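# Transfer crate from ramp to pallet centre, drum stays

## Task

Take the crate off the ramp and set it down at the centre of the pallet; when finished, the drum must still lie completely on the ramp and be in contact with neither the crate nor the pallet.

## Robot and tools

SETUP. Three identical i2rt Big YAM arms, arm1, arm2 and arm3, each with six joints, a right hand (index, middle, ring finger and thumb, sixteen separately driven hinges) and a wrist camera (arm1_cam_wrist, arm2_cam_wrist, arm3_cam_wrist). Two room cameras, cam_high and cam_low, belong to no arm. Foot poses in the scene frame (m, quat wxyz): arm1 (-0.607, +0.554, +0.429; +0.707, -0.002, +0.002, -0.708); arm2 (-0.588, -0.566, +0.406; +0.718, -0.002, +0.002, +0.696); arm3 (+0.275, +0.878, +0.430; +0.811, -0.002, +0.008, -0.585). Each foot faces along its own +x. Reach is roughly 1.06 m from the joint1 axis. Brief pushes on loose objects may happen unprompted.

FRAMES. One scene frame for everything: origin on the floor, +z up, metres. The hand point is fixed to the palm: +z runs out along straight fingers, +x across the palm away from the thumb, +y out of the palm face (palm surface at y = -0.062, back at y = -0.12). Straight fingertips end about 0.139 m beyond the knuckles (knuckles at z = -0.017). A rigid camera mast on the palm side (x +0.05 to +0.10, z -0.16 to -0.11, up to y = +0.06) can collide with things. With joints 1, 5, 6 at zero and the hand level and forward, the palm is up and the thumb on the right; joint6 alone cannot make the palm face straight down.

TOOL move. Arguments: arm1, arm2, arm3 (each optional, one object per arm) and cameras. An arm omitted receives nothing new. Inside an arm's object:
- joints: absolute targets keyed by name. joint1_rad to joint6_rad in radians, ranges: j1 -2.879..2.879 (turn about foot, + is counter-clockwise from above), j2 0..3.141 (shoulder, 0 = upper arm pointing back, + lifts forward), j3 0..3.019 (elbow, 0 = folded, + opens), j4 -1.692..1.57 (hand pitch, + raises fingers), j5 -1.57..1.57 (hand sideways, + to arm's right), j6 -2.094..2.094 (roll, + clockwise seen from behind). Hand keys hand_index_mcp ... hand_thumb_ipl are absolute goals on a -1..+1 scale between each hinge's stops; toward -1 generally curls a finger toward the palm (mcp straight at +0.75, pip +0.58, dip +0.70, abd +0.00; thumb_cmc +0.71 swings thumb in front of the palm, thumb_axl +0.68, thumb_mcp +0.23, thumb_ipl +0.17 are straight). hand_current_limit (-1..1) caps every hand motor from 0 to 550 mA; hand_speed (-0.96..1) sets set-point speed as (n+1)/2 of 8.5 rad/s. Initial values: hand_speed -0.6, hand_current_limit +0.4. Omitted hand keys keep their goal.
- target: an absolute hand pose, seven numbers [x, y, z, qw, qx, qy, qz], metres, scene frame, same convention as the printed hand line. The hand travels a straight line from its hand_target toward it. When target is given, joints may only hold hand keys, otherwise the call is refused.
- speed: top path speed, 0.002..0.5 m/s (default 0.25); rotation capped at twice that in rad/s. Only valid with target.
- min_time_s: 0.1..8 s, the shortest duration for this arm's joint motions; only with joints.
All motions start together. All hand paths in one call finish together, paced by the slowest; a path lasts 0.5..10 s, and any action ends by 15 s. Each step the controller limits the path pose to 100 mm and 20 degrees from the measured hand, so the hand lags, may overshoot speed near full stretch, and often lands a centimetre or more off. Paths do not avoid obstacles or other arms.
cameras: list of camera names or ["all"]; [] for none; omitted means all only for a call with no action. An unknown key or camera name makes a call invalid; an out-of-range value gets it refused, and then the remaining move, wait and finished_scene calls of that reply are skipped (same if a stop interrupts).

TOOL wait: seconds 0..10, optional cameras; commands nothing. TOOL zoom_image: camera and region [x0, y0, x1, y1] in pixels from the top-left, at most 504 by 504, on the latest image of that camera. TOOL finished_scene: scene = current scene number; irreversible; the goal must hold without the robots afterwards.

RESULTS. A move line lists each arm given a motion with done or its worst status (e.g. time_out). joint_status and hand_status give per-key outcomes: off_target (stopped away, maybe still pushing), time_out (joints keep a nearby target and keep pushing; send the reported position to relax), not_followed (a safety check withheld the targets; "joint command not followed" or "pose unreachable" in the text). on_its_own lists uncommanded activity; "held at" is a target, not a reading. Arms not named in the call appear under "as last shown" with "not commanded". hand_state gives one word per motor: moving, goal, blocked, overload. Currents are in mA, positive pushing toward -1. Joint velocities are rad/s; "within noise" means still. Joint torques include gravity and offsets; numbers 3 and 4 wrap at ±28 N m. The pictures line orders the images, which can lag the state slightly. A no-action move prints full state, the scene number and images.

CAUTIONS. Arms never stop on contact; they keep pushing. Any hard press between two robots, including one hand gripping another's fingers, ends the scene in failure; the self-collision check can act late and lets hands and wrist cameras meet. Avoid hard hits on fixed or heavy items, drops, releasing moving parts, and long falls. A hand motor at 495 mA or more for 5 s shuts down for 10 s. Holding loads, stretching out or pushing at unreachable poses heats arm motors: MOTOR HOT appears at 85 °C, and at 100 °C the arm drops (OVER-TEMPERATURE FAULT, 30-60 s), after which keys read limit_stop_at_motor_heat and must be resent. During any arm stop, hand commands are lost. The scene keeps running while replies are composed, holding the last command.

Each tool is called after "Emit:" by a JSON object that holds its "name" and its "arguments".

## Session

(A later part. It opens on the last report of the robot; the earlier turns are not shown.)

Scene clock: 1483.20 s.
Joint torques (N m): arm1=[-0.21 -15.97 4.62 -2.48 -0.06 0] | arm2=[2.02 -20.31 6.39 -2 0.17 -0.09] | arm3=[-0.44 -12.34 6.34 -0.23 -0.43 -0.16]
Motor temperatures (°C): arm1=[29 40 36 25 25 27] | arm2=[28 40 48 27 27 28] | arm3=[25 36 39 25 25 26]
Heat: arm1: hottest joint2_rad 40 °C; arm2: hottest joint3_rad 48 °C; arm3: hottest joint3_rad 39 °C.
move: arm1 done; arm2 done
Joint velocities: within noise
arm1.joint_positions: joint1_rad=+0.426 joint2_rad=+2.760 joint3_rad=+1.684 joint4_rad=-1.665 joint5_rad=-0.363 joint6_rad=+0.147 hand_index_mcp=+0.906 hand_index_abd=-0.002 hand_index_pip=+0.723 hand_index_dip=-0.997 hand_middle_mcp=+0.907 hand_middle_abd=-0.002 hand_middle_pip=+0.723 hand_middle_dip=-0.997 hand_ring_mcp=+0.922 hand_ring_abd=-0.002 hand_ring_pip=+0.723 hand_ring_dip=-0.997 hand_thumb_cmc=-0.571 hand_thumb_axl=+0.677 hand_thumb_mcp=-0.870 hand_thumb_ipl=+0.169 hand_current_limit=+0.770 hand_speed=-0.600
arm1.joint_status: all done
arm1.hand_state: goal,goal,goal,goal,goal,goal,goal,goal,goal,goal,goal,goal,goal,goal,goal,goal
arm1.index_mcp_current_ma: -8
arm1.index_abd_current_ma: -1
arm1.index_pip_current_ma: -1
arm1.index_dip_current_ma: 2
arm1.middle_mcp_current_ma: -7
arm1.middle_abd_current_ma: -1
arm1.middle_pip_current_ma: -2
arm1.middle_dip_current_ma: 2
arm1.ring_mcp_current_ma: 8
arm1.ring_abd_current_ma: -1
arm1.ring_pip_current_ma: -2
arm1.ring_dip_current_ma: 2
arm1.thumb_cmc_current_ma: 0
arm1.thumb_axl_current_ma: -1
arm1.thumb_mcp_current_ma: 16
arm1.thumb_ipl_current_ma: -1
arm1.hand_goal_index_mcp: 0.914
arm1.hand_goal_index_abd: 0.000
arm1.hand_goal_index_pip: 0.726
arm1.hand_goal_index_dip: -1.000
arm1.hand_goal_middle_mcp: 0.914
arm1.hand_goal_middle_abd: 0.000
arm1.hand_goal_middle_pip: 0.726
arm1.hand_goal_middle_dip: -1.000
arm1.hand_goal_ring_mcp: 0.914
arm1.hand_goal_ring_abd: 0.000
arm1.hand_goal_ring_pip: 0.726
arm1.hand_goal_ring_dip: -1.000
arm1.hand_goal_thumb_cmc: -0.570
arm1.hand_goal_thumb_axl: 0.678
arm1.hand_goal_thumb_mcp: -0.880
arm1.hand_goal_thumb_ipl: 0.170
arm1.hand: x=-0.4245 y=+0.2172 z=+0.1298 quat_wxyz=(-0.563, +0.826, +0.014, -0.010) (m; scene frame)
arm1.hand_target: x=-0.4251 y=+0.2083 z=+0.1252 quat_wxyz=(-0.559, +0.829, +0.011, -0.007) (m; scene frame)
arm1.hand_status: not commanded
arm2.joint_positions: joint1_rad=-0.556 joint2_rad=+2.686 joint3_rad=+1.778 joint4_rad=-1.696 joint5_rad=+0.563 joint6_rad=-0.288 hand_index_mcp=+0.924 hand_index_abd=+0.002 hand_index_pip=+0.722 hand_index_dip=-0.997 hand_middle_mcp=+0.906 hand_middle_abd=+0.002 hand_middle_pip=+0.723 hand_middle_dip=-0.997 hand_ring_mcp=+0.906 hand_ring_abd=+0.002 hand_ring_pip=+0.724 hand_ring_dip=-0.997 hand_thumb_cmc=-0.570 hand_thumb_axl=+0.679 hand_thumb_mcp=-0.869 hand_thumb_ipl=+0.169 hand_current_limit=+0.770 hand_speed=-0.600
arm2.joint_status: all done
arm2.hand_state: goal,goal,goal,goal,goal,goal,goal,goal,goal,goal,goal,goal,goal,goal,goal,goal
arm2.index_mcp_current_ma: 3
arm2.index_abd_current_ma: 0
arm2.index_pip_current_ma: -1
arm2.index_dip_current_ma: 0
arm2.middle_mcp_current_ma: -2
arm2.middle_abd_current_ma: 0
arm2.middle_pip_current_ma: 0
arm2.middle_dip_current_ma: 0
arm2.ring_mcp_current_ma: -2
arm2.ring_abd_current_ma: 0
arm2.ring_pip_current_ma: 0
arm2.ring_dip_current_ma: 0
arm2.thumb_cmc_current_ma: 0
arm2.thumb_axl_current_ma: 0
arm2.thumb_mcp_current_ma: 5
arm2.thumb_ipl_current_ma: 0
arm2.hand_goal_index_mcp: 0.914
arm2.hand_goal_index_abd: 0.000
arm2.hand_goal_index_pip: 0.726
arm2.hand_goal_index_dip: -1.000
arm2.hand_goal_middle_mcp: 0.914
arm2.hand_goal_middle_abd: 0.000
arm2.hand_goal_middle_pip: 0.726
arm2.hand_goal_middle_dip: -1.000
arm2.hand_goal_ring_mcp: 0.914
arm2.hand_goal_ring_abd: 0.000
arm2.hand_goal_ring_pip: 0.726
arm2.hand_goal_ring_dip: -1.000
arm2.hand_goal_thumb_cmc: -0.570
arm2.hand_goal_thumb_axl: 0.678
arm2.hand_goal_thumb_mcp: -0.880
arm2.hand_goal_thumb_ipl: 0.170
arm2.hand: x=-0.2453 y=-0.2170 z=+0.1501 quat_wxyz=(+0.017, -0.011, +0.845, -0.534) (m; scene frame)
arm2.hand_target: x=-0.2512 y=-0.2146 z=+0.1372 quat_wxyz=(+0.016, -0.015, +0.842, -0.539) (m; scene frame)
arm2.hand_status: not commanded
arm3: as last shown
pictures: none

Emit:
{"name": "move", "arguments": {"arm1": {"joints":{"hand_index_pip":-0.15,"hand_middle_pip":-0.15,"hand_ring_pip":-0.15}}, "arm2": {"joints":{"hand_index_pip":-0.15,"hand_middle_pip":-0.15,"hand_ring_pip":-0.15}}}}

Emit:
{"name": "move", "arguments": {"arm1": {"joints":{"hand_index_mcp":0.6,"hand_middle_mcp":0.6,"hand_ring_mcp":0.6}}, "arm2": {"joints":{"hand_index_mcp":0.6,"hand_middle_mcp":0.6,"hand_ring_mcp":0.6}}}}

Emit:
{"name": "move", "arguments": {"arm1": {"target":[-0.425,0.208,0.175,0.5591,-0.8289,-0.0108,0.0073],"speed":0.12}, "arm2": {"target":[-0.251,-0.214,0.187,0.0073,-0.0108,0.8289,-0.5591],"speed":0.12}}}

Emit:
{"name": "move", "arguments": {"arm1": {"target":[-0.517,0.214,0.168,0.5592,-0.829,0,0],"speed":0.12}, "arm2": {"target":[-0.353,-0.208,0.18,0,0,0.829,-0.5592],"speed":0.12}}}

Emit:
{"name": "move", "arguments": {"arm1": {"target":[-0.609,0.222,0.16,0.5591,-0.8289,0.0108,-0.0073],"speed":0.12}, "arm2": {"target":[-0.457,-0.204,0.172,-0.0073,0.0108,0.8289,-0.5591],"speed":0.12}}}

Emit:
{"name": "move", "arguments": {"arm1": {"target":[-0.609,0.222,0.11,0.5591,-0.8289,0.0108,-0.0073],"speed":0.12}, "arm2": {"target":[-0.457,-0.204,0.12,-0.0073,0.0108,0.8289,-0.5591],"speed":0.12}, "cameras": ["cam_high","cam_low"]}}

Emit:
{"name": "zoom_image", "arguments": {"camera": "cam_high", "region": [110, 240, 370, 400]}}

Scene clock: 1518.20 s.
Joint torques (N m): arm1=[-1.08 -16.73 4.36 -2.15 -0.18 0.14] | arm2=[2.02 -21.77 6.19 -1.66 -0.58 -0.16] | arm3=[-0.44 -12.28 6.35 -0.27 -0.41 -0.2]
Motor temperatures (°C): arm1=[29 40 35 25 25 27] | arm2=[28 39 43 27 27 28] | arm3=[25 36 39 25 25 26]
Heat: arm1: hottest joint2_rad 40 °C; arm2: hottest joint3_rad 43 °C; arm3: hottest joint3_rad 39 °C.
move: arm1 off_target; arm2 off_target
Joint velocities: within noise
arm1.joint_positions: joint1_rad=+0.432 joint2_rad=+2.770 joint3_rad=+1.686 joint4_rad=-1.671 joint5_rad=-0.359 joint6_rad=+0.134 hand_index_mcp=+0.963 hand_index_abd=-0.002 hand_index_pip=+0.174 hand_index_dip=-0.942 hand_middle_mcp=+0.946 hand_middle_abd=-0.002 hand_middle_pip=+0.155 hand_middle_dip=-0.956 hand_ring_mcp=+0.956 hand_ring_abd=-0.002 hand_ring_pip=+0.092 hand_ring_dip=-0.962 hand_thumb_cmc=-0.571 hand_thumb_axl=+0.678 hand_thumb_mcp=-0.879 hand_thumb_ipl=+0.166 hand_current_limit=+0.770 hand_speed=-0.600
arm1.joint_status: hand_index_pip off_target (ended at +0.174, target -0.150); hand_middle_pip off_target (ended at +0.155, target -0.150); hand_ring_pip off_target (ended at +0.092, target -0.150)
arm1.hand_state: blocked,goal,blocked,blocked,blocked,goal,blocked,blocked,blocked,goal,blocked,blocked,goal,goal,goal,goal
arm1.index_mcp_current_ma: 112
arm1.index_abd_current_ma: -1
arm1.index_pip_current_ma: 487
arm1.index_dip_current_ma: 135
arm1.middle_mcp_current_ma: 61
arm1.middle_abd_current_ma: -1
arm1.middle_pip_current_ma: 487
arm1.middle_dip_current_ma: 89
arm1.ring_mcp_current_ma: 91
arm1.ring_abd_current_ma: -1
arm1.ring_pip_current_ma: 487
arm1.ring_dip_current_ma: 72
arm1.thumb_cmc_current_ma: 0
arm1.thumb_axl_current_ma: 0
arm1.thumb_mcp_current_ma: 0
arm1.thumb_ipl_current_ma: -5
arm1.hand_goal_index_mcp: 0.914
arm1.hand_goal_index_abd: 0.000
arm1.hand_goal_index_pip: -0.150
arm1.hand_goal_index_dip: -1.000
arm1.hand_goal_middle_mcp: 0.914
arm1.hand_goal_middle_abd: 0.000
arm1.hand_goal_middle_pip: -0.150
arm1.hand_goal_middle_dip: -1.000
arm1.hand_goal_ring_mcp: 0.914
arm1.hand_goal_ring_abd: 0.000
arm1.hand_goal_ring_pip: -0.150
arm1.hand_goal_ring_dip: -1.000
arm1.hand_goal_thumb_cmc: -0.570
arm1.hand_goal_thumb_axl: 0.678
arm1.hand_goal_thumb_mcp: -0.880
arm1.hand_goal_thumb_ipl: 0.170
arm1.hand: x=-0.4240 y=+0.2221 z=+0.1270 quat_wxyz=(-0.568, +0.822, +0.021, -0.013) (m; scene frame)
arm1.hand_target: x=-0.4250 y=+0.2081 z=+0.1253 quat_wxyz=(-0.559, +0.829, +0.011, -0.007) (m; scene frame)
arm1.hand_status: not commanded
arm2.joint_positions: joint1_rad=-0.558 joint2_rad=+2.706 joint3_rad=+1.778 joint4_rad=-1.705 joint5_rad=+0.583 joint6_rad=-0.281 hand_index_mcp=+0.984 hand_index_abd=+0.002 hand_index_pip=+0.185 hand_index_dip=-0.954 hand_middle_mcp=+0.963 hand_middle_abd=+0.002 hand_middle_pip=+0.142 hand_middle_dip=-0.947 hand_ring_mcp=+0.960 hand_ring_abd=+0.001 hand_ring_pip=+0.063 hand_ring_dip=-0.924 hand_thumb_cmc=-0.570 hand_thumb_axl=+0.679 hand_thumb_mcp=-0.878 hand_thumb_ipl=+0.165 hand_current_limit=+0.770 hand_speed=-0.600
arm2.joint_status: hand_index_pip off_target (ended at +0.185, target -0.150); hand_middle_pip off_target (ended at +0.142, target -0.150); hand_ring_pip off_target (ended at +0.063, target -0.150)
arm2.hand_state: blocked,goal,blocked,blocked,blocked,goal,blocked,blocked,blocked,goal,blocked,blocked,goal,goal,goal,goal
arm2.index_mcp_current_ma: 104
arm2.index_abd_current_ma: 0
arm2.index_pip_current_ma: 487
arm2.index_dip_current_ma: 45
arm2.middle_mcp_current_ma: 56
arm2.middle_abd_current_ma: 0
arm2.middle_pip_current_ma: 487
arm2.middle_dip_current_ma: 56
arm2.ring_mcp_current_ma: 49
arm2.ring_abd_current_ma: 0
arm2.ring_pip_current_ma: 487
arm2.ring_dip_current_ma: 111
arm2.thumb_cmc_current_ma: 0
arm2.thumb_axl_current_ma: 0
arm2.thumb_mcp_current_ma: 0
arm2.thumb_ipl_current_ma: -2
arm2.hand_goal_index_mcp: 0.914
arm2.hand_goal_index_abd: 0.000
arm2.hand_goal_index_pip: -0.150
arm2.hand_goal_index_dip: -1.000
arm2.hand_goal_middle_mcp: 0.914
arm2.hand_goal_middle_abd: 0.000
arm2.hand_goal_middle_pip: -0.150
arm2.hand_goal_middle_dip: -1.000
arm2.hand_goal_ring_mcp: 0.914
arm2.hand_goal_ring_abd: 0.000
arm2.hand_goal_ring_pip: -0.150
arm2.hand_goal_ring_dip: -1.000
arm2.hand_goal_thumb_cmc: -0.570
arm2.hand_goal_thumb_axl: 0.678
arm2.hand_goal_thumb_mcp: -0.880
arm2.hand_goal_thumb_ipl: 0.170
arm2.hand: x=-0.2460 y=-0.2256 z=+0.1435 quat_wxyz=(+0.020, -0.017, +0.837, -0.546) (m; scene frame)
arm2.hand_target: x=-0.2512 y=-0.2147 z=+0.1373 quat_wxyz=(+0.016, -0.015, +0.842, -0.539) (m; scene frame)
arm2.hand_status: not commanded
arm3: as last shown
pictures: none

Scene clock: 1518.87 s.
Joint torques (N m): arm1=[-1.67 -17.14 4.27 -1.95 -0.3 0.23] | arm2=[2.02 -21.83 6.2 -1.65 -0.68 -0.14] | arm3=[-0.26 -11.69 6.19 -0.27 -0.42 -0.19]
Motor temperatures (°C): arm1=[29 40 35 25 25 27] | arm2=[28 39 43 27 27 28] | arm3=[25 36 39 25 25 26]
Heat: arm1: hottest joint2_rad 40 °C; arm2: hottest joint3_rad 43 °C; arm3: hottest joint3_rad 39 °C.
move: arm1 off_target; arm2 off_target
Joint velocities: within noise
arm1.joint_positions: joint1_rad=+0.434 joint2_rad=+2.770 joint3_rad=+1.686 joint4_rad=-1.672 joint5_rad=-0.355 joint6_rad=+0.127 hand_index_mcp=+0.952 hand_index_abd=-0.002 hand_index_pip=+0.174 hand_index_dip=-0.937 hand_middle_mcp=+0.927 hand_middle_abd=-0.002 hand_middle_pip=+0.155 hand_middle_dip=-0.954 hand_ring_mcp=+0.933 hand_ring_abd=-0.002 hand_ring_pip=+0.092 hand_ring_dip=-0.960 hand_thumb_cmc=-0.571 hand_thumb_axl=+0.679 hand_thumb_mcp=-0.876 hand_thumb_ipl=+0.166 hand_current_limit=+0.770 hand_speed=-0.600
arm1.joint_status: hand_index_mcp off_target (ended at +0.952, target +0.600); hand_middle_mcp off_target (ended at +0.927, target +0.600); hand_ring_mcp off_target (ended at +0.933, target +0.600)
arm1.hand_state: blocked,goal,blocked,blocked,blocked,goal,blocked,blocked,blocked,goal,blocked,blocked,goal,goal,goal,goal
arm1.index_mcp_current_ma: 487
arm1.index_abd_current_ma: -1
arm1.index_pip_current_ma: 487
arm1.index_dip_current_ma: 149
arm1.middle_mcp_current_ma: 487
arm1.middle_abd_current_ma: -1
arm1.middle_pip_current_ma: 487
arm1.middle_dip_current_ma: 95
arm1.ring_mcp_current_ma: 487
arm1.ring_abd_current_ma: -1
arm1.ring_pip_current_ma: 487
arm1.ring_dip_current_ma: 77
arm1.thumb_cmc_current_ma: 0
arm1.thumb_axl_current_ma: 0
arm1.thumb_mcp_current_ma: 4
arm1.thumb_ipl_current_ma: -5
arm1.hand_goal_index_mcp: 0.600
arm1.hand_goal_index_abd: 0.000
arm1.hand_goal_index_pip: -0.150
arm1.hand_goal_index_dip: -1.000
arm1.hand_goal_middle_mcp: 0.600
arm1.hand_goal_middle_abd: 0.000
arm1.hand_goal_middle_pip: -0.150
arm1.hand_goal_middle_dip: -1.000
arm1.hand_goal_ring_mcp: 0.600
arm1.hand_goal_ring_abd: 0.000
arm1.hand_goal_ring_pip: -0.150
arm1.hand_goal_ring_dip: -1.000
arm1.hand_goal_thumb_cmc: -0.570
arm1.hand_goal_thumb_axl: 0.678
arm1.hand_goal_thumb_mcp: -0.880
arm1.hand_goal_thumb_ipl: 0.170
arm1.hand: x=-0.4235 y=+0.2226 z=+0.1272 quat_wxyz=(-0.569, +0.822, +0.026, -0.013) (m; scene frame)
arm1.hand_target: x=-0.4251 y=+0.2081 z=+0.1252 quat_wxyz=(-0.559, +0.829, +0.011, -0.007) (m; scene frame)
arm1.hand_status: not commanded
arm2.joint_positions: joint1_rad=-0.557 joint2_rad=+2.706 joint3_rad=+1.778 joint4_rad=-1.705 joint5_rad=+0.586 joint6_rad=-0.283 hand_index_mcp=+0.978 hand_index_abd=+0.001 hand_index_pip=+0.185 hand_index_dip=-0.953 hand_middle_mcp=+0.953 hand_middle_abd=+0.001 hand_middle_pip=+0.142 hand_middle_dip=-0.947 hand_ring_mcp=+0.946 hand_ring_abd=+0.001 hand_ring_pip=+0.063 hand_ring_dip=-0.924 hand_thumb_cmc=-0.570 hand_thumb_axl=+0.679 hand_thumb_mcp=-0.877 hand_thumb_ipl=+0.165 hand_current_limit=+0.770 hand_speed=-0.600
arm2.joint_status: hand_index_mcp off_target (ended at +0.978, target +0.600); hand_middle_mcp off_target (ended at +0.953, target +0.600); hand_ring_mcp off_target (ended at +0.946, target +0.600)
arm2.hand_state: blocked,goal,blocked,blocked,blocked,goal,blocked,blocked,blocked,goal,blocked,blocked,goal,goal,goal,goal
arm2.index_mcp_current_ma: 487
arm2.index_abd_current_ma: 0
arm2.index_pip_current_ma: 487
arm2.index_dip_current_ma: 46
arm2.middle_mcp_current_ma: 487
arm2.middle_abd_current_ma: 0
arm2.middle_pip_current_ma: 487
arm2.middle_dip_current_ma: 56
arm2.ring_mcp_current_ma: 487
arm2.ring_abd_current_ma: 0
arm2.ring_pip_current_ma: 487
arm2.ring_dip_current_ma: 111
arm2.thumb_cmc_current_ma: 0
arm2.thumb_axl_current_ma: 0
arm2.thumb_mcp_current_ma: 1
arm2.thumb_ipl_current_ma: -2
arm2.hand_goal_index_mcp: 0.600
arm2.hand_goal_index_abd: 0.000
arm2.hand_goal_index_pip: -0.150
arm2.hand_goal_index_dip: -1.000
arm2.hand_goal_middle_mcp: 0.600
arm2.hand_goal_middle_abd: 0.000
arm2.hand_goal_middle_pip: -0.150
arm2.hand_goal_middle_dip: -1.000
arm2.hand_goal_ring_mcp: 0.600
arm2.hand_goal_ring_abd: 0.000
arm2.hand_goal_ring_pip: -0.150
arm2.hand_goal_ring_dip: -1.000
arm2.hand_goal_thumb_cmc: -0.570
arm2.hand_goal_thumb_axl: 0.678
arm2.hand_goal_thumb_mcp: -0.880
arm2.hand_goal_thumb_ipl: 0.170
arm2.hand: x=-0.2459 y=-0.2256 z=+0.1436 quat_wxyz=(+0.020, -0.019, +0.837, -0.547) (m; scene frame)
arm2.hand_target: x=-0.2512 y=-0.2147 z=+0.1373 quat_wxyz=(+0.016, -0.015, +0.842, -0.539) (m; scene frame)
arm2.hand_status: not commanded
arm3: as last shown
pictures: none

Scene clock: 1519.97 s.
Joint torques (N m): arm1=[-1.67 -21.54 0.8 -3.92 -0.4 0.32] | arm2=[-0.03 -28.86 3.69 -2.69 -0.53 -0.17] | arm3=[0.21 -12.1 6.35 -0.23 -0.42 -0.2]
Motor temperatures (°C): arm1=[29 41 35 25 25 27] | arm2=[28 40 43 27 27 28] | arm3=[25 36 39 25 25 26]
Heat: arm1: hottest joint2_rad 41 °C; arm2: hottest joint3_rad 43 °C; arm3: hottest joint3_rad 39 °C.
move: arm1 off_target; arm2 off_target
Joint velocities: within noise
arm1.joint_positions: joint1_rad=+0.442 joint2_rad=+2.733 joint3_rad=+1.641 joint4_rad=-1.645 joint5_rad=-0.355 joint6_rad=+0.119 hand_index_mcp=+0.919 hand_index_abd=-0.007 hand_index_pip=+0.174 hand_index_dip=-0.887 hand_middle_mcp=+0.867 hand_middle_abd=-0.003 hand_middle_pip=+0.155 hand_middle_dip=-0.911 hand_ring_mcp=+0.843 hand_ring_abd=-0.002 hand_ring_pip=+0.092 hand_ring_dip=-0.921 hand_thumb_cmc=-0.569 hand_thumb_axl=+0.681 hand_thumb_mcp=-0.853 hand_thumb_ipl=+0.177 hand_current_limit=+0.770 hand_speed=-0.600
arm1.joint_status: not commanded
arm1.hand_state: blocked,goal,blocked,blocked,blocked,goal,blocked,blocked,blocked,goal,blocked,blocked,goal,goal,blocked,goal
arm1.index_mcp_current_ma: 487
arm1.index_abd_current_ma: -5
arm1.index_pip_current_ma: 487
arm1.index_dip_current_ma: 347
arm1.middle_mcp_current_ma: 487
arm1.middle_abd_current_ma: -1
arm1.middle_pip_current_ma: 487
arm1.middle_dip_current_ma: 247
arm1.ring_mcp_current_ma: 487
arm1.ring_abd_current_ma: -1
arm1.ring_pip_current_ma: 487
arm1.ring_dip_current_ma: 206
arm1.thumb_cmc_current_ma: 1
arm1.thumb_axl_current_ma: 2
arm1.thumb_mcp_current_ma: 64
arm1.thumb_ipl_current_ma: 9
arm1.hand_goal_index_mcp: 0.600
arm1.hand_goal_index_abd: 0.000
arm1.hand_goal_index_pip: -0.150
arm1.hand_goal_index_dip: -1.000
arm1.hand_goal_middle_mcp: 0.600
arm1.hand_goal_middle_abd: 0.000
arm1.hand_goal_middle_pip: -0.150
arm1.hand_goal_middle_dip: -1.000
arm1.hand_goal_ring_mcp: 0.600
arm1.hand_goal_ring_abd: 0.000
arm1.hand_goal_ring_pip: -0.150
arm1.hand_goal_ring_dip: -1.000
arm1.hand_goal_thumb_cmc: -0.570
arm1.hand_goal_thumb_axl: 0.678
arm1.hand_goal_thumb_mcp: -0.880
arm1.hand_goal_thumb_ipl: 0.170
arm1.on_its_own: hand_index_mcp moved -0.034 toward your old target +0.600; hand_middle_mcp moved -0.060 toward your old target +0.600; hand_ring_mcp moved -0.090 toward your old target +0.600
arm1.hand: x=-0.4213 y=+0.2263 z=+0.1355 quat_wxyz=(-0.562, +0.827, +0.034, -0.010) (m; scene frame)
arm1.hand_target: x=-0.4252 y=+0.2094 z=+0.1722 quat_wxyz=(-0.557, +0.831, +0.011, -0.007) (m; scene frame)
arm1.hand_status: off_target (0.044 m and 2.7 deg from the pose sent, 0.050 m and 2.3 deg at the start; a joint's target at an end of its range on 23 of 33 steps)
arm2.joint_positions: joint1_rad=-0.534 joint2_rad=+2.676 joint3_rad=+1.706 joint4_rad=-1.680 joint5_rad=+0.586 joint6_rad=-0.295 hand_index_mcp=+0.931 hand_index_abd=-0.008 hand_index_pip=+0.185 hand_index_dip=-0.901 hand_middle_mcp=+0.870 hand_middle_abd=-0.001 hand_middle_pip=+0.142 hand_middle_dip=-0.904 hand_ring_mcp=+0.825 hand_ring_abd=+0.000 hand_ring_pip=+0.063 hand_ring_dip=-0.883 hand_thumb_cmc=-0.569 hand_thumb_axl=+0.682 hand_thumb_mcp=-0.852 hand_thumb_ipl=+0.175 hand_current_limit=+0.770 hand_speed=-0.600
arm2.joint_status: not commanded
arm2.hand_state: blocked,goal,blocked,blocked,blocked,goal,blocked,blocked,blocked,goal,blocked,blocked,goal,goal,blocked,goal
arm2.index_mcp_current_ma: 487
arm2.index_abd_current_ma: -2
arm2.index_pip_current_ma: 487
arm2.index_dip_current_ma: 177
arm2.middle_mcp_current_ma: 487
arm2.middle_abd_current_ma: 0
arm2.middle_pip_current_ma: 487
arm2.middle_dip_current_ma: 167
arm2.ring_mcp_current_ma: 487
arm2.ring_abd_current_ma: 0
arm2.ring_pip_current_ma: 487
arm2.ring_dip_current_ma: 240
arm2.thumb_cmc_current_ma: 0
arm2.thumb_axl_current_ma: 1
arm2.thumb_mcp_current_ma: 29
arm2.thumb_ipl_current_ma: 1
arm2.hand_goal_index_mcp: 0.600
arm2.hand_goal_index_abd: 0.000
arm2.hand_goal_index_pip: -0.150
arm2.hand_goal_index_dip: -1.000
arm2.hand_goal_middle_mcp: 0.600
arm2.hand_goal_middle_abd: 0.000
arm2.hand_goal_middle_pip: -0.150
arm2.hand_goal_middle_dip: -1.000
arm2.hand_goal_ring_mcp: 0.600
arm2.hand_goal_ring_abd: 0.000
arm2.hand_goal_ring_pip: -0.150
arm2.hand_goal_ring_dip: -1.000
arm2.hand_goal_thumb_cmc: -0.570
arm2.hand_goal_thumb_axl: 0.678
arm2.hand_goal_thumb_mcp: -0.880
arm2.hand_goal_thumb_ipl: 0.170
arm2.on_its_own: hand_index_mcp moved -0.047 toward your old target +0.600; hand_middle_mcp moved -0.083 toward your old target +0.600; hand_ring_mcp moved -0.121 toward your old target +0.600
arm2.hand: x=-0.2652 y=-0.2339 z=+0.1478 quat_wxyz=(+0.020, -0.036, +0.832, -0.553) (m; scene frame)
arm2.hand_target: x=-0.2515 y=-0.2155 z=+0.1851 quat_wxyz=(+0.020, -0.018, +0.848, -0.530) (m; scene frame)
arm2.hand_status: off_target (0.046 m and 3.4 deg from the pose sent, 0.045 m and 2.4 deg at the start; a joint's target at an end of its range on 33 of 33 steps)
arm3: as last shown
pictures: none

Scene clock: 1521.43 s.
Joint torques (N m): arm1=[-3.08 -20.84 0.14 -4.01 -0.32 0.3] | arm2=[-0.21 -28.1 2.73 -3.58 -0.23 0.09] | arm3=[-0.09 -11.75 6.32 -0.23 -0.45 -0.2]
Motor temperatures (°C): arm1=[29 41 35 25 25 27] | arm2=[28 40 42 27 27 28] | arm3=[25 36 39 25 25 26]
Heat: arm1: hottest joint2_rad 41 °C; arm2: hottest joint3_rad 42 °C; arm3: hottest joint3_rad 39 °C.
move: arm1 off_target; arm2 off_target
Joint velocities: within noise
arm1.joint_positions: joint1_rad=+0.282 joint2_rad=+2.717 joint3_rad=+1.522 joint4_rad=-1.569 joint5_rad=-0.216 joint6_rad=+0.054 hand_index_mcp=+0.908 hand_index_abd=-0.014 hand_index_pip=+0.174 hand_index_dip=-0.872 hand_middle_mcp=+0.840 hand_middle_abd=-0.004 hand_middle_pip=+0.155 hand_middle_dip=-0.904 hand_ring_mcp=+0.794 hand_ring_abd=-0.002 hand_ring_pip=+0.092 hand_ring_dip=-0.920 hand_thumb_cmc=-0.567 hand_thumb_axl=+0.682 hand_thumb_mcp=-0.848 hand_thumb_ipl=+0.181 hand_current_limit=+0.770 hand_speed=-0.600
arm1.joint_status: not commanded
arm1.hand_state: blocked,goal,blocked,blocked,blocked,goal,blocked,blocked,blocked,goal,blocked,blocked,goal,goal,blocked,goal
arm1.index_mcp_current_ma: 487
arm1.index_abd_current_ma: -14
arm1.index_pip_current_ma: 487
arm1.index_dip_current_ma: 414
arm1.middle_mcp_current_ma: 487
arm1.middle_abd_current_ma: -3
arm1.middle_pip_current_ma: 487
arm1.middle_dip_current_ma: 274
arm1.ring_mcp_current_ma: 487
arm1.ring_abd_current_ma: -1
arm1.ring_pip_current_ma: 487
arm1.ring_dip_current_ma: 211
arm1.thumb_cmc_current_ma: 2
arm1.thumb_axl_current_ma: 4
arm1.thumb_mcp_current_ma: 82
arm1.thumb_ipl_current_ma: 18
arm1.hand_goal_index_mcp: 0.600
arm1.hand_goal_index_abd: 0.000
arm1.hand_goal_index_pip: -0.150
arm1.hand_goal_index_dip: -1.000
arm1.hand_goal_middle_mcp: 0.600
arm1.hand_goal_middle_abd: 0.000
arm1.hand_goal_middle_pip: -0.150
arm1.hand_goal_middle_dip: -1.000
arm1.hand_goal_ring_mcp: 0.600
arm1.hand_goal_ring_abd: 0.000
arm1.hand_goal_ring_pip: -0.150
arm1.hand_goal_ring_dip: -1.000
arm1.hand_goal_thumb_cmc: -0.570
arm1.hand_goal_thumb_axl: 0.678
arm1.hand_goal_thumb_mcp: -0.880
arm1.hand_goal_thumb_ipl: 0.170
arm1.on_its_own: hand_middle_mcp moved -0.027 toward your old target +0.600; hand_ring_mcp moved -0.049 toward your old target +0.600
arm1.hand: x=-0.5060 y=+0.2357 z=+0.1288 quat_wxyz=(-0.566, +0.824, +0.032, -0.007) (m; scene frame)
arm1.hand_target: x=-0.5169 y=+0.2161 z=+0.1652 quat_wxyz=(-0.560, +0.829, +0.000, +0.000) (m; scene frame)
arm1.hand_status: off_target (0.046 m and 3.8 deg from the pose sent, 0.102 m and 4.1 deg at the start)
arm2.joint_positions: joint1_rad=-0.361 joint2_rad=+2.671 joint3_rad=+1.597 joint4_rad=-1.664 joint5_rad=+0.394 joint6_rad=-0.202 hand_index_mcp=+0.916 hand_index_abd=-0.011 hand_index_pip=+0.185 hand_index_dip=-0.898 hand_middle_mcp=+0.846 hand_middle_abd=-0.001 hand_middle_pip=+0.142 hand_middle_dip=-0.888 hand_ring_mcp=+0.796 hand_ring_abd=+0.000 hand_ring_pip=+0.063 hand_ring_dip=-0.856 hand_thumb_cmc=-0.565 hand_thumb_axl=+0.678 hand_thumb_mcp=-0.850 hand_thumb_ipl=+0.177 hand_current_limit=+0.770 hand_speed=-0.600
arm2.joint_status: not commanded
arm2.hand_state: blocked,goal,blocked,blocked,blocked,goal,blocked,blocked,blocked,goal,blocked,blocked,goal,goal,blocked,goal
arm2.index_mcp_current_ma: 487
arm2.index_abd_current_ma: -3
arm2.index_pip_current_ma: 487
arm2.index_dip_current_ma: 188
arm2.middle_mcp_current_ma: 487
arm2.middle_abd_current_ma: 0
arm2.middle_pip_current_ma: 487
arm2.middle_dip_current_ma: 223
arm2.ring_mcp_current_ma: 487
arm2.ring_abd_current_ma: 0
arm2.ring_pip_current_ma: 487
arm2.ring_dip_current_ma: 353
arm2.thumb_cmc_current_ma: 1
arm2.thumb_axl_current_ma: 0
arm2.thumb_mcp_current_ma: 32
arm2.thumb_ipl_current_ma: 2
arm2.hand_goal_index_mcp: 0.600
arm2.hand_goal_index_abd: 0.000
arm2.hand_goal_index_pip: -0.150
arm2.hand_goal_index_dip: -1.000
arm2.hand_goal_middle_mcp: 0.600
arm2.hand_goal_middle_abd: 0.000
arm2.hand_goal_middle_pip: -0.150
arm2.hand_goal_middle_dip: -1.000
arm2.hand_goal_ring_mcp: 0.600
arm2.hand_goal_ring_abd: 0.000
arm2.hand_goal_ring_pip: -0.150
arm2.hand_goal_ring_dip: -1.000
arm2.hand_goal_thumb_cmc: -0.570
arm2.hand_goal_thumb_axl: 0.678
arm2.hand_goal_thumb_mcp: -0.880
arm2.hand_goal_thumb_ipl: 0.170
arm2.on_its_own: hand_middle_mcp moved -0.023 toward your old target +0.600; hand_ring_mcp moved -0.029 toward your old target +0.600
arm2.hand: x=-0.3712 y=-0.2315 z=+0.1384 quat_wxyz=(-0.003, -0.030, +0.823, -0.567) (m; scene frame)
arm2.hand_target: x=-0.3539 y=-0.2102 z=+0.1779 quat_wxyz=(+0.004, -0.002, +0.837, -0.547) (m; scene frame)
arm2.hand_status: off_target (0.051 m and 3.6 deg from the pose sent, 0.097 m and 4.8 deg at the start; a joint's target at an end of its range on 41 of 44 steps)
arm3: as last shown
pictures: none

Scene clock: 1523.07 s.
Joint torques (N m): arm1=[-4.48 -19.84 -1.14 -3.89 0.31 0.57] | arm2=[-1.96 -21.01 2.25 -2.09 -0.57 0.01] | arm3=[-0.56 -12.28 6.31 -0.27 -0.39 -0.18]
Motor temperatures (°C): arm1=[29 41 35 25 25 28] | arm2=[28 40 42 27 27 28] | arm3=[25 36 39 25 25 26]
Heat: arm1: hottest joint2_rad 41 °C; arm2: hottest joint3_rad 42 °C; arm3: hottest joint3_rad 39 °C.
move: arm1 off_target; arm2 not_followed
Joint velocities: within noise
arm1.joint_positions: joint1_rad=+0.109 joint2_rad=+2.701 joint3_rad=+1.480 joint4_rad=-1.524 joint5_rad=-0.074 joint6_rad=-0.036 hand_index_mcp=+0.895 hand_index_abd=-0.014 hand_index_pip=+0.174 hand_index_dip=-0.872 hand_middle_mcp=+0.838 hand_middle_abd=-0.004 hand_middle_pip=+0.212 hand_middle_dip=-0.884 hand_ring_mcp=+0.792 hand_ring_abd=-0.002 hand_ring_pip=+0.241 hand_ring_dip=-0.907 hand_thumb_cmc=-0.564 hand_thumb_axl=+0.668 hand_thumb_mcp=-0.840 hand_thumb_ipl=+0.184 hand_current_limit=+0.770 hand_speed=-0.600
arm1.joint_status: not commanded
arm1.hand_state: blocked,goal,blocked,blocked,blocked,goal,blocked,blocked,blocked,goal,blocked,blocked,goal,goal,blocked,goal
arm1.index_mcp_current_ma: 487
arm1.index_abd_current_ma: -14
arm1.index_pip_current_ma: 487
arm1.index_dip_current_ma: 415
arm1.middle_mcp_current_ma: 487
arm1.middle_abd_current_ma: -3
arm1.middle_pip_current_ma: 487
arm1.middle_dip_current_ma: 363
arm1.ring_mcp_current_ma: 487
arm1.ring_abd_current_ma: -1
arm1.ring_pip_current_ma: 487
arm1.ring_dip_current_ma: 264
arm1.thumb_cmc_current_ma: 6
arm1.thumb_axl_current_ma: -14
arm1.thumb_mcp_current_ma: 111
arm1.thumb_ipl_current_ma: 26
arm1.hand_goal_index_mcp: 0.600
arm1.hand_goal_index_abd: 0.000
arm1.hand_goal_index_pip: -0.150
arm1.hand_goal_index_dip: -1.000
arm1.hand_goal_middle_mcp: 0.600
arm1.hand_goal_middle_abd: 0.000
arm1.hand_goal_middle_pip: -0.150
arm1.hand_goal_middle_dip: -1.000
arm1.hand_goal_ring_mcp: 0.600
arm1.hand_goal_ring_abd: 0.000
arm1.hand_goal_ring_pip: -0.150
arm1.hand_goal_ring_dip: -1.000
arm1.hand_goal_thumb_cmc: -0.570
arm1.hand_goal_thumb_axl: 0.678
arm1.hand_goal_thumb_mcp: -0.880
arm1.hand_goal_thumb_ipl: 0.170
arm1.hand: x=-0.5804 y=+0.2272 z=+0.1261 quat_wxyz=(-0.555, +0.831, +0.038, +0.009) (m; scene frame)
arm1.hand_target: x=-0.6071 y=+0.2237 z=+0.1573 quat_wxyz=(-0.560, +0.829, -0.010, +0.008) (m; scene frame)
arm1.hand_status: off_target (0.045 m and 5.6 deg from the pose sent, 0.108 m and 5.2 deg at the start)
arm2.joint_positions: joint1_rad=-0.303 joint2_rad=+2.674 joint3_rad=+1.573 joint4_rad=-1.652 joint5_rad=+0.385 joint6_rad=-0.204 hand_index_mcp=+0.908 hand_index_abd=-0.012 hand_index_pip=+0.185 hand_index_dip=-0.896 hand_middle_mcp=+0.843 hand_middle_abd=-0.002 hand_middle_pip=+0.148 hand_middle_dip=-0.880 hand_ring_mcp=+0.791 hand_ring_abd=-0.002 hand_ring_pip=+0.099 hand_ring_dip=-0.853 hand_thumb_cmc=-0.563 hand_thumb_axl=+0.674 hand_thumb_mcp=-0.849 hand_thumb_ipl=+0.177 hand_current_limit=+0.770 hand_speed=-0.600
arm2.joint_status: not commanded
arm2.hand_state: blocked,goal,blocked,blocked,blocked,goal,blocked,blocked,blocked,goal,blocked,blocked,goal,goal,blocked,goal
arm2.index_mcp_current_ma: 487
arm2.index_abd_current_ma: -3
arm2.index_pip_current_ma: 487
arm2.index_dip_current_ma: 195
arm2.middle_mcp_current_ma: 487
arm2.middle_abd_current_ma: 0
arm2.middle_pip_current_ma: 487
arm2.middle_dip_current_ma: 252
arm2.ring_mcp_current_ma: 487
arm2.ring_abd_current_ma: 0
arm2.ring_pip_current_ma: 487
arm2.ring_dip_current_ma: 366
arm2.thumb_cmc_current_ma: 1
arm2.thumb_axl_current_ma: -1
arm2.thumb_mcp_current_ma: 34
arm2.thumb_ipl_current_ma: 2
arm2.hand_goal_index_mcp: 0.600
arm2.hand_goal_index_abd: 0.000
arm2.hand_goal_index_pip: -0.150
arm2.hand_goal_index_dip: -1.000
arm2.hand_goal_middle_mcp: 0.600
arm2.hand_goal_middle_abd: 0.000
arm2.hand_goal_middle_pip: -0.150
arm2.hand_goal_middle_dip: -1.000
arm2.hand_goal_ring_mcp: 0.600
arm2.hand_goal_ring_abd: 0.000
arm2.hand_goal_ring_pip: -0.150
arm2.hand_goal_ring_dip: -1.000
arm2.hand_goal_thumb_cmc: -0.570
arm2.hand_goal_thumb_axl: 0.678
arm2.hand_goal_thumb_mcp: -0.880
arm2.hand_goal_thumb_ipl: 0.170
arm2.hand: x=-0.3964 y=-0.2303 z=+0.1350 quat_wxyz=(+0.007, -0.053, +0.819, -0.572) (m; scene frame)
arm2.hand_target: x=-0.3860 y=-0.2377 z=+0.1349 quat_wxyz=(-0.006, -0.024, +0.821, -0.571) (m; scene frame)
arm2.hand_status: not_followed (0.076 m and 7.8 deg from the pose sent, 0.096 m and 4.8 deg at the start)
arm3: as last shown
pictures: none
pose unreachable (arm2 arm): on one or more control steps of this call this arm could not follow its commanded pose, so it was not sent that pose on those steps. On the call's last step it was still not sent that pose. It may still have moved: this result reports where it is.
cause: moving toward the commanded pose would bring a part of the arm too close to another arm (the arm1 arm, along the way the arms are being sent, or toward where that arm still pushes).

Scene clock: 1524.37 s.
Joint torques (N m): arm1=[-3.49 -14.1 3.06 -1.54 0.51 0.59] | arm2=[0.03 -20.89 2.22 -1.96 -0.06 -0.12] | arm3=[-0.38 -12.57 6.41 -0.39 -0.41 -0.19]
Motor temperatures (°C): arm1=[29 41 35 25 25 28] | arm2=[28 40 42 27 27 28] | arm3=[25 36 39 25 25 26]
Heat: arm1: hottest joint2_rad 41 °C; arm2: hottest joint3_rad 42 °C; arm3: hottest joint3_rad 39 °C.
move: arm1 off_target; arm2 not_followed
Joint velocities: within noise
arm1.joint_positions: joint1_rad=+0.091 joint2_rad=+2.736 joint3_rad=+1.507 joint4_rad=-1.555 joint5_rad=-0.080 joint6_rad=-0.034 hand_index_mcp=+0.895 hand_index_abd=-0.014 hand_index_pip=+0.174 hand_index_dip=-0.872 hand_middle_mcp=+0.835 hand_middle_abd=-0.004 hand_middle_pip=+0.212 hand_middle_dip=-0.890 hand_ring_mcp=+0.785 hand_ring_abd=-0.002 hand_ring_pip=+0.241 hand_ring_dip=-0.924 hand_thumb_cmc=-0.563 hand_thumb_axl=+0.669 hand_thumb_mcp=-0.844 hand_thumb_ipl=+0.180 hand_current_limit=+0.770 hand_speed=-0.600
arm1.joint_status: not commanded
arm1.hand_state: blocked,goal,blocked,blocked,blocked,goal,blocked,blocked,blocked,goal,blocked,blocked,goal,goal,blocked,goal
arm1.index_mcp_current_ma: 487
arm1.index_abd_current_ma: -14
arm1.index_pip_current_ma: 487
arm1.index_dip_current_ma: 415
arm1.middle_mcp_current_ma: 487
arm1.middle_abd_current_ma: -3
arm1.middle_pip_current_ma: 487
arm1.middle_dip_current_ma: 335
arm1.ring_mcp_current_ma: 487
arm1.ring_abd_current_ma: -1
arm1.ring_pip_current_ma: 487
arm1.ring_dip_current_ma: 197
arm1.thumb_cmc_current_ma: 6
arm1.thumb_axl_current_ma: -11
arm1.thumb_mcp_current_ma: 98
arm1.thumb_ipl_current_ma: 16
arm1.hand_goal_index_mcp: 0.600
arm1.hand_goal_index_abd: 0.000
arm1.hand_goal_index_pip: -0.150
arm1.hand_goal_index_dip: -1.000
arm1.hand_goal_middle_mcp: 0.600
arm1.hand_goal_middle_abd: 0.000
arm1.hand_goal_middle_pip: -0.150
arm1.hand_goal_middle_dip: -1.000
arm1.hand_goal_ring_mcp: 0.600
arm1.hand_goal_ring_abd: 0.000
arm1.hand_goal_ring_pip: -0.150
arm1.hand_goal_ring_dip: -1.000
arm1.hand_goal_thumb_cmc: -0.570
arm1.hand_goal_thumb_axl: 0.678
arm1.hand_goal_thumb_mcp: -0.880
arm1.hand_goal_thumb_ipl: 0.170
arm1.hand: x=-0.5861 y=+0.2326 z=+0.1199 quat_wxyz=(-0.570, +0.821, +0.027, +0.015) (m; scene frame)
arm1.hand_target: x=-0.6082 y=+0.2230 z=+0.1107 quat_wxyz=(-0.559, +0.829, -0.011, +0.007) (m; scene frame)
arm1.hand_status: off_target (0.027 m and 4.6 deg from the pose sent, 0.033 m and 5.6 deg at the start)
arm2.joint_positions: joint1_rad=-0.245 joint2_rad=+2.688 joint3_rad=+1.569 joint4_rad=-1.664 joint5_rad=+0.318 joint6_rad=-0.161 hand_index_mcp=+0.905 hand_index_abd=-0.010 hand_index_pip=+0.185 hand_index_dip=-0.896 hand_middle_mcp=+0.839 hand_middle_abd=-0.002 hand_middle_pip=+0.151 hand_middle_dip=-0.880 hand_ring_mcp=+0.781 hand_ring_abd=-0.002 hand_ring_pip=+0.099 hand_ring_dip=-0.863 hand_thumb_cmc=-0.562 hand_thumb_axl=+0.676 hand_thumb_mcp=-0.848 hand_thumb_ipl=+0.177 hand_current_limit=+0.770 hand_speed=-0.600
arm2.joint_status: not commanded
arm2.hand_state: blocked,goal,blocked,blocked,blocked,goal,blocked,blocked,blocked,goal,blocked,blocked,goal,goal,blocked,goal
arm2.index_mcp_current_ma: 487
arm2.index_abd_current_ma: -2
arm2.index_pip_current_ma: 487
arm2.index_dip_current_ma: 195
arm2.middle_mcp_current_ma: 487
arm2.middle_abd_current_ma: 0
arm2.middle_pip_current_ma: 487
arm2.middle_dip_current_ma: 252
arm2.ring_mcp_current_ma: 487
arm2.ring_abd_current_ma: 0
arm2.ring_pip_current_ma: 487
arm2.ring_dip_current_ma: 322
arm2.thumb_cmc_current_ma: 2
arm2.thumb_axl_current_ma: 0
arm2.thumb_mcp_current_ma: 36
arm2.thumb_ipl_current_ma: 2
arm2.hand_goal_index_mcp: 0.600
arm2.hand_goal_index_abd: 0.000
arm2.hand_goal_index_pip: -0.150
arm2.hand_goal_index_dip: -1.000
arm2.hand_goal_middle_mcp: 0.600
arm2.hand_goal_middle_abd: 0.000
arm2.hand_goal_middle_pip: -0.150
arm2.hand_goal_middle_dip: -1.000
arm2.hand_goal_ring_mcp: 0.600
arm2.hand_goal_ring_abd: 0.000
arm2.hand_goal_ring_pip: -0.150
arm2.hand_goal_ring_dip: -1.000
arm2.hand_goal_thumb_cmc: -0.570
arm2.hand_goal_thumb_axl: 0.678
arm2.hand_goal_thumb_mcp: -0.880
arm2.hand_goal_thumb_ipl: 0.170
arm2.on_its_own: joint1_rad is held at -0.259, not at its first target -0.379; joint5_rad is held at +0.312, not at its first target +0.382
arm2.hand: x=-0.4268 y=-0.2297 z=+0.1315 quat_wxyz=(+0.004, -0.044, +0.814, -0.579) (m; scene frame)
arm2.hand_target: x=-0.4218 y=-0.2286 z=+0.1321 quat_wxyz=(+0.000, -0.034, +0.817, -0.575) (m; scene frame)
arm2.hand_status: not_followed (0.041 m and 7.0 deg from the pose sent, 0.068 m and 7.8 deg at the start)
arm3.joint_positions: joint1_rad=+0.456 joint2_rad=+1.520 joint3_rad=+1.113 joint4_rad=-1.508 joint5_rad=-0.503 joint6_rad=+0.409 hand_index_mcp=+0.474 hand_index_abd=-0.002 hand_index_pip=+0.277 hand_index_dip=+0.398 hand_middle_mcp=+0.474 hand_middle_abd=-0.002 hand_middle_pip=+0.278 hand_middle_dip=+0.398 hand_ring_mcp=+0.475 hand_ring_abd=+0.003 hand_ring_pip=+0.278 hand_ring_dip=+0.398 hand_thumb_cmc=-0.567 hand_thumb_axl=+0.680 hand_thumb_mcp=+0.095 hand_thumb_ipl=+0.001 hand_current_limit=+0.400 hand_speed=-0.600
arm3.joint_status: not commanded
arm3.hand_state: goal,goal,goal,goal,goal,goal,goal,goal,goal,goal,goal,goal,goal,goal,goal,goal
arm3.index_mcp_current_ma: -4
arm3.index_abd_current_ma: 0
arm3.index_pip_current_ma: -1
arm3.index_dip_current_ma: -1
arm3.middle_mcp_current_ma: -4
arm3.middle_abd_current_ma: 0
arm3.middle_pip_current_ma: -1
arm3.middle_dip_current_ma: -1
arm3.ring_mcp_current_ma: -3
arm3.ring_abd_current_ma: 1
arm3.ring_pip_current_ma: -1
arm3.ring_dip_current_ma: -1
arm3.thumb_cmc_current_ma: 1
arm3.thumb_axl_current_ma: 1
arm3.thumb_mcp_current_ma: -3
arm3.thumb_ipl_current_ma: 1
arm3.hand_goal_index_mcp: 0.480
arm3.hand_goal_index_abd: 0.000
arm3.hand_goal_index_pip: 0.280
arm3.hand_goal_index_dip: 0.400
arm3.hand_goal_middle_mcp: 0.480
arm3.hand_goal_middle_abd: 0.000
arm3.hand_goal_middle_pip: 0.280
arm3.hand_goal_middle_dip: 0.400
arm3.hand_goal_ring_mcp: 0.480
arm3.hand_goal_ring_abd: 0.000
arm3.hand_goal_ring_pip: 0.280
arm3.hand_goal_ring_dip: 0.400
arm3.hand_goal_thumb_cmc: -0.570
arm3.hand_goal_thumb_axl: 0.678
arm3.hand_goal_thumb_mcp: 0.100
arm3.hand_goal_thumb_ipl: 0.000
arm3.hand: x=+0.5833 y=+0.6161 z=+0.5240 quat_wxyz=(-0.278, +0.946, +0.130, +0.104) (m; scene frame)
arm3.hand_target: x=+0.5828 y=+0.6190 z=+0.5270 quat_wxyz=(-0.272, +0.946, +0.139, +0.107) (m; scene frame)
arm3.hand_status: not commanded
pictures: cam_high, cam_low
pose unreachable (arm2 arm): on one or more control steps of this call this arm could not follow its commanded pose, so it was not sent that pose on those steps. On the call's last step it was still not sent that pose. It may still have moved: this result reports where it is.
cause: moving toward the commanded pose would bring a part of the arm too close to another arm (the arm1 arm, along the way the arms are being sent, or toward where that arm still pushes).
Images, in order (width x height): cam_high 672x504, cam_low 672x504.

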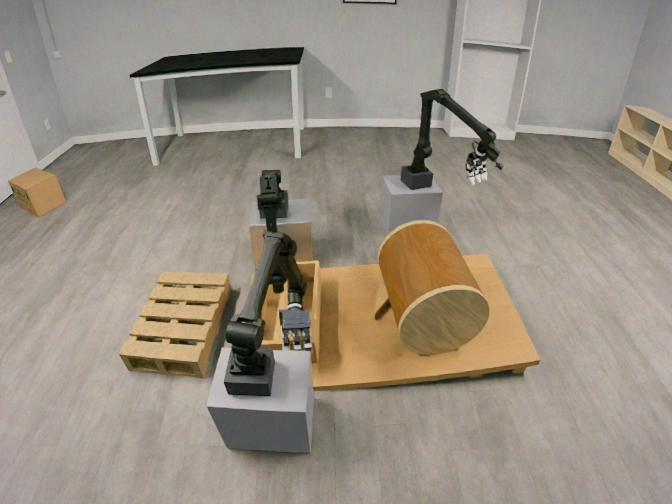

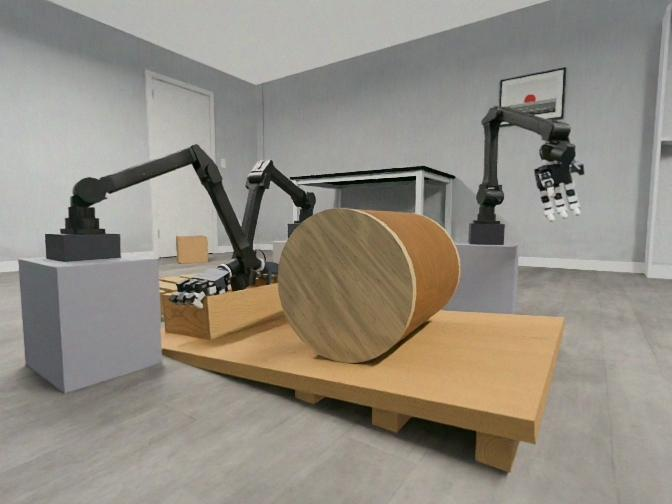

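Scaled by 1.938.

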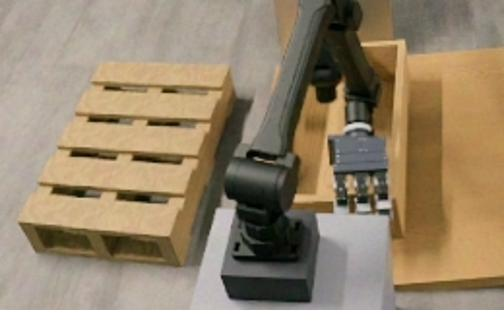

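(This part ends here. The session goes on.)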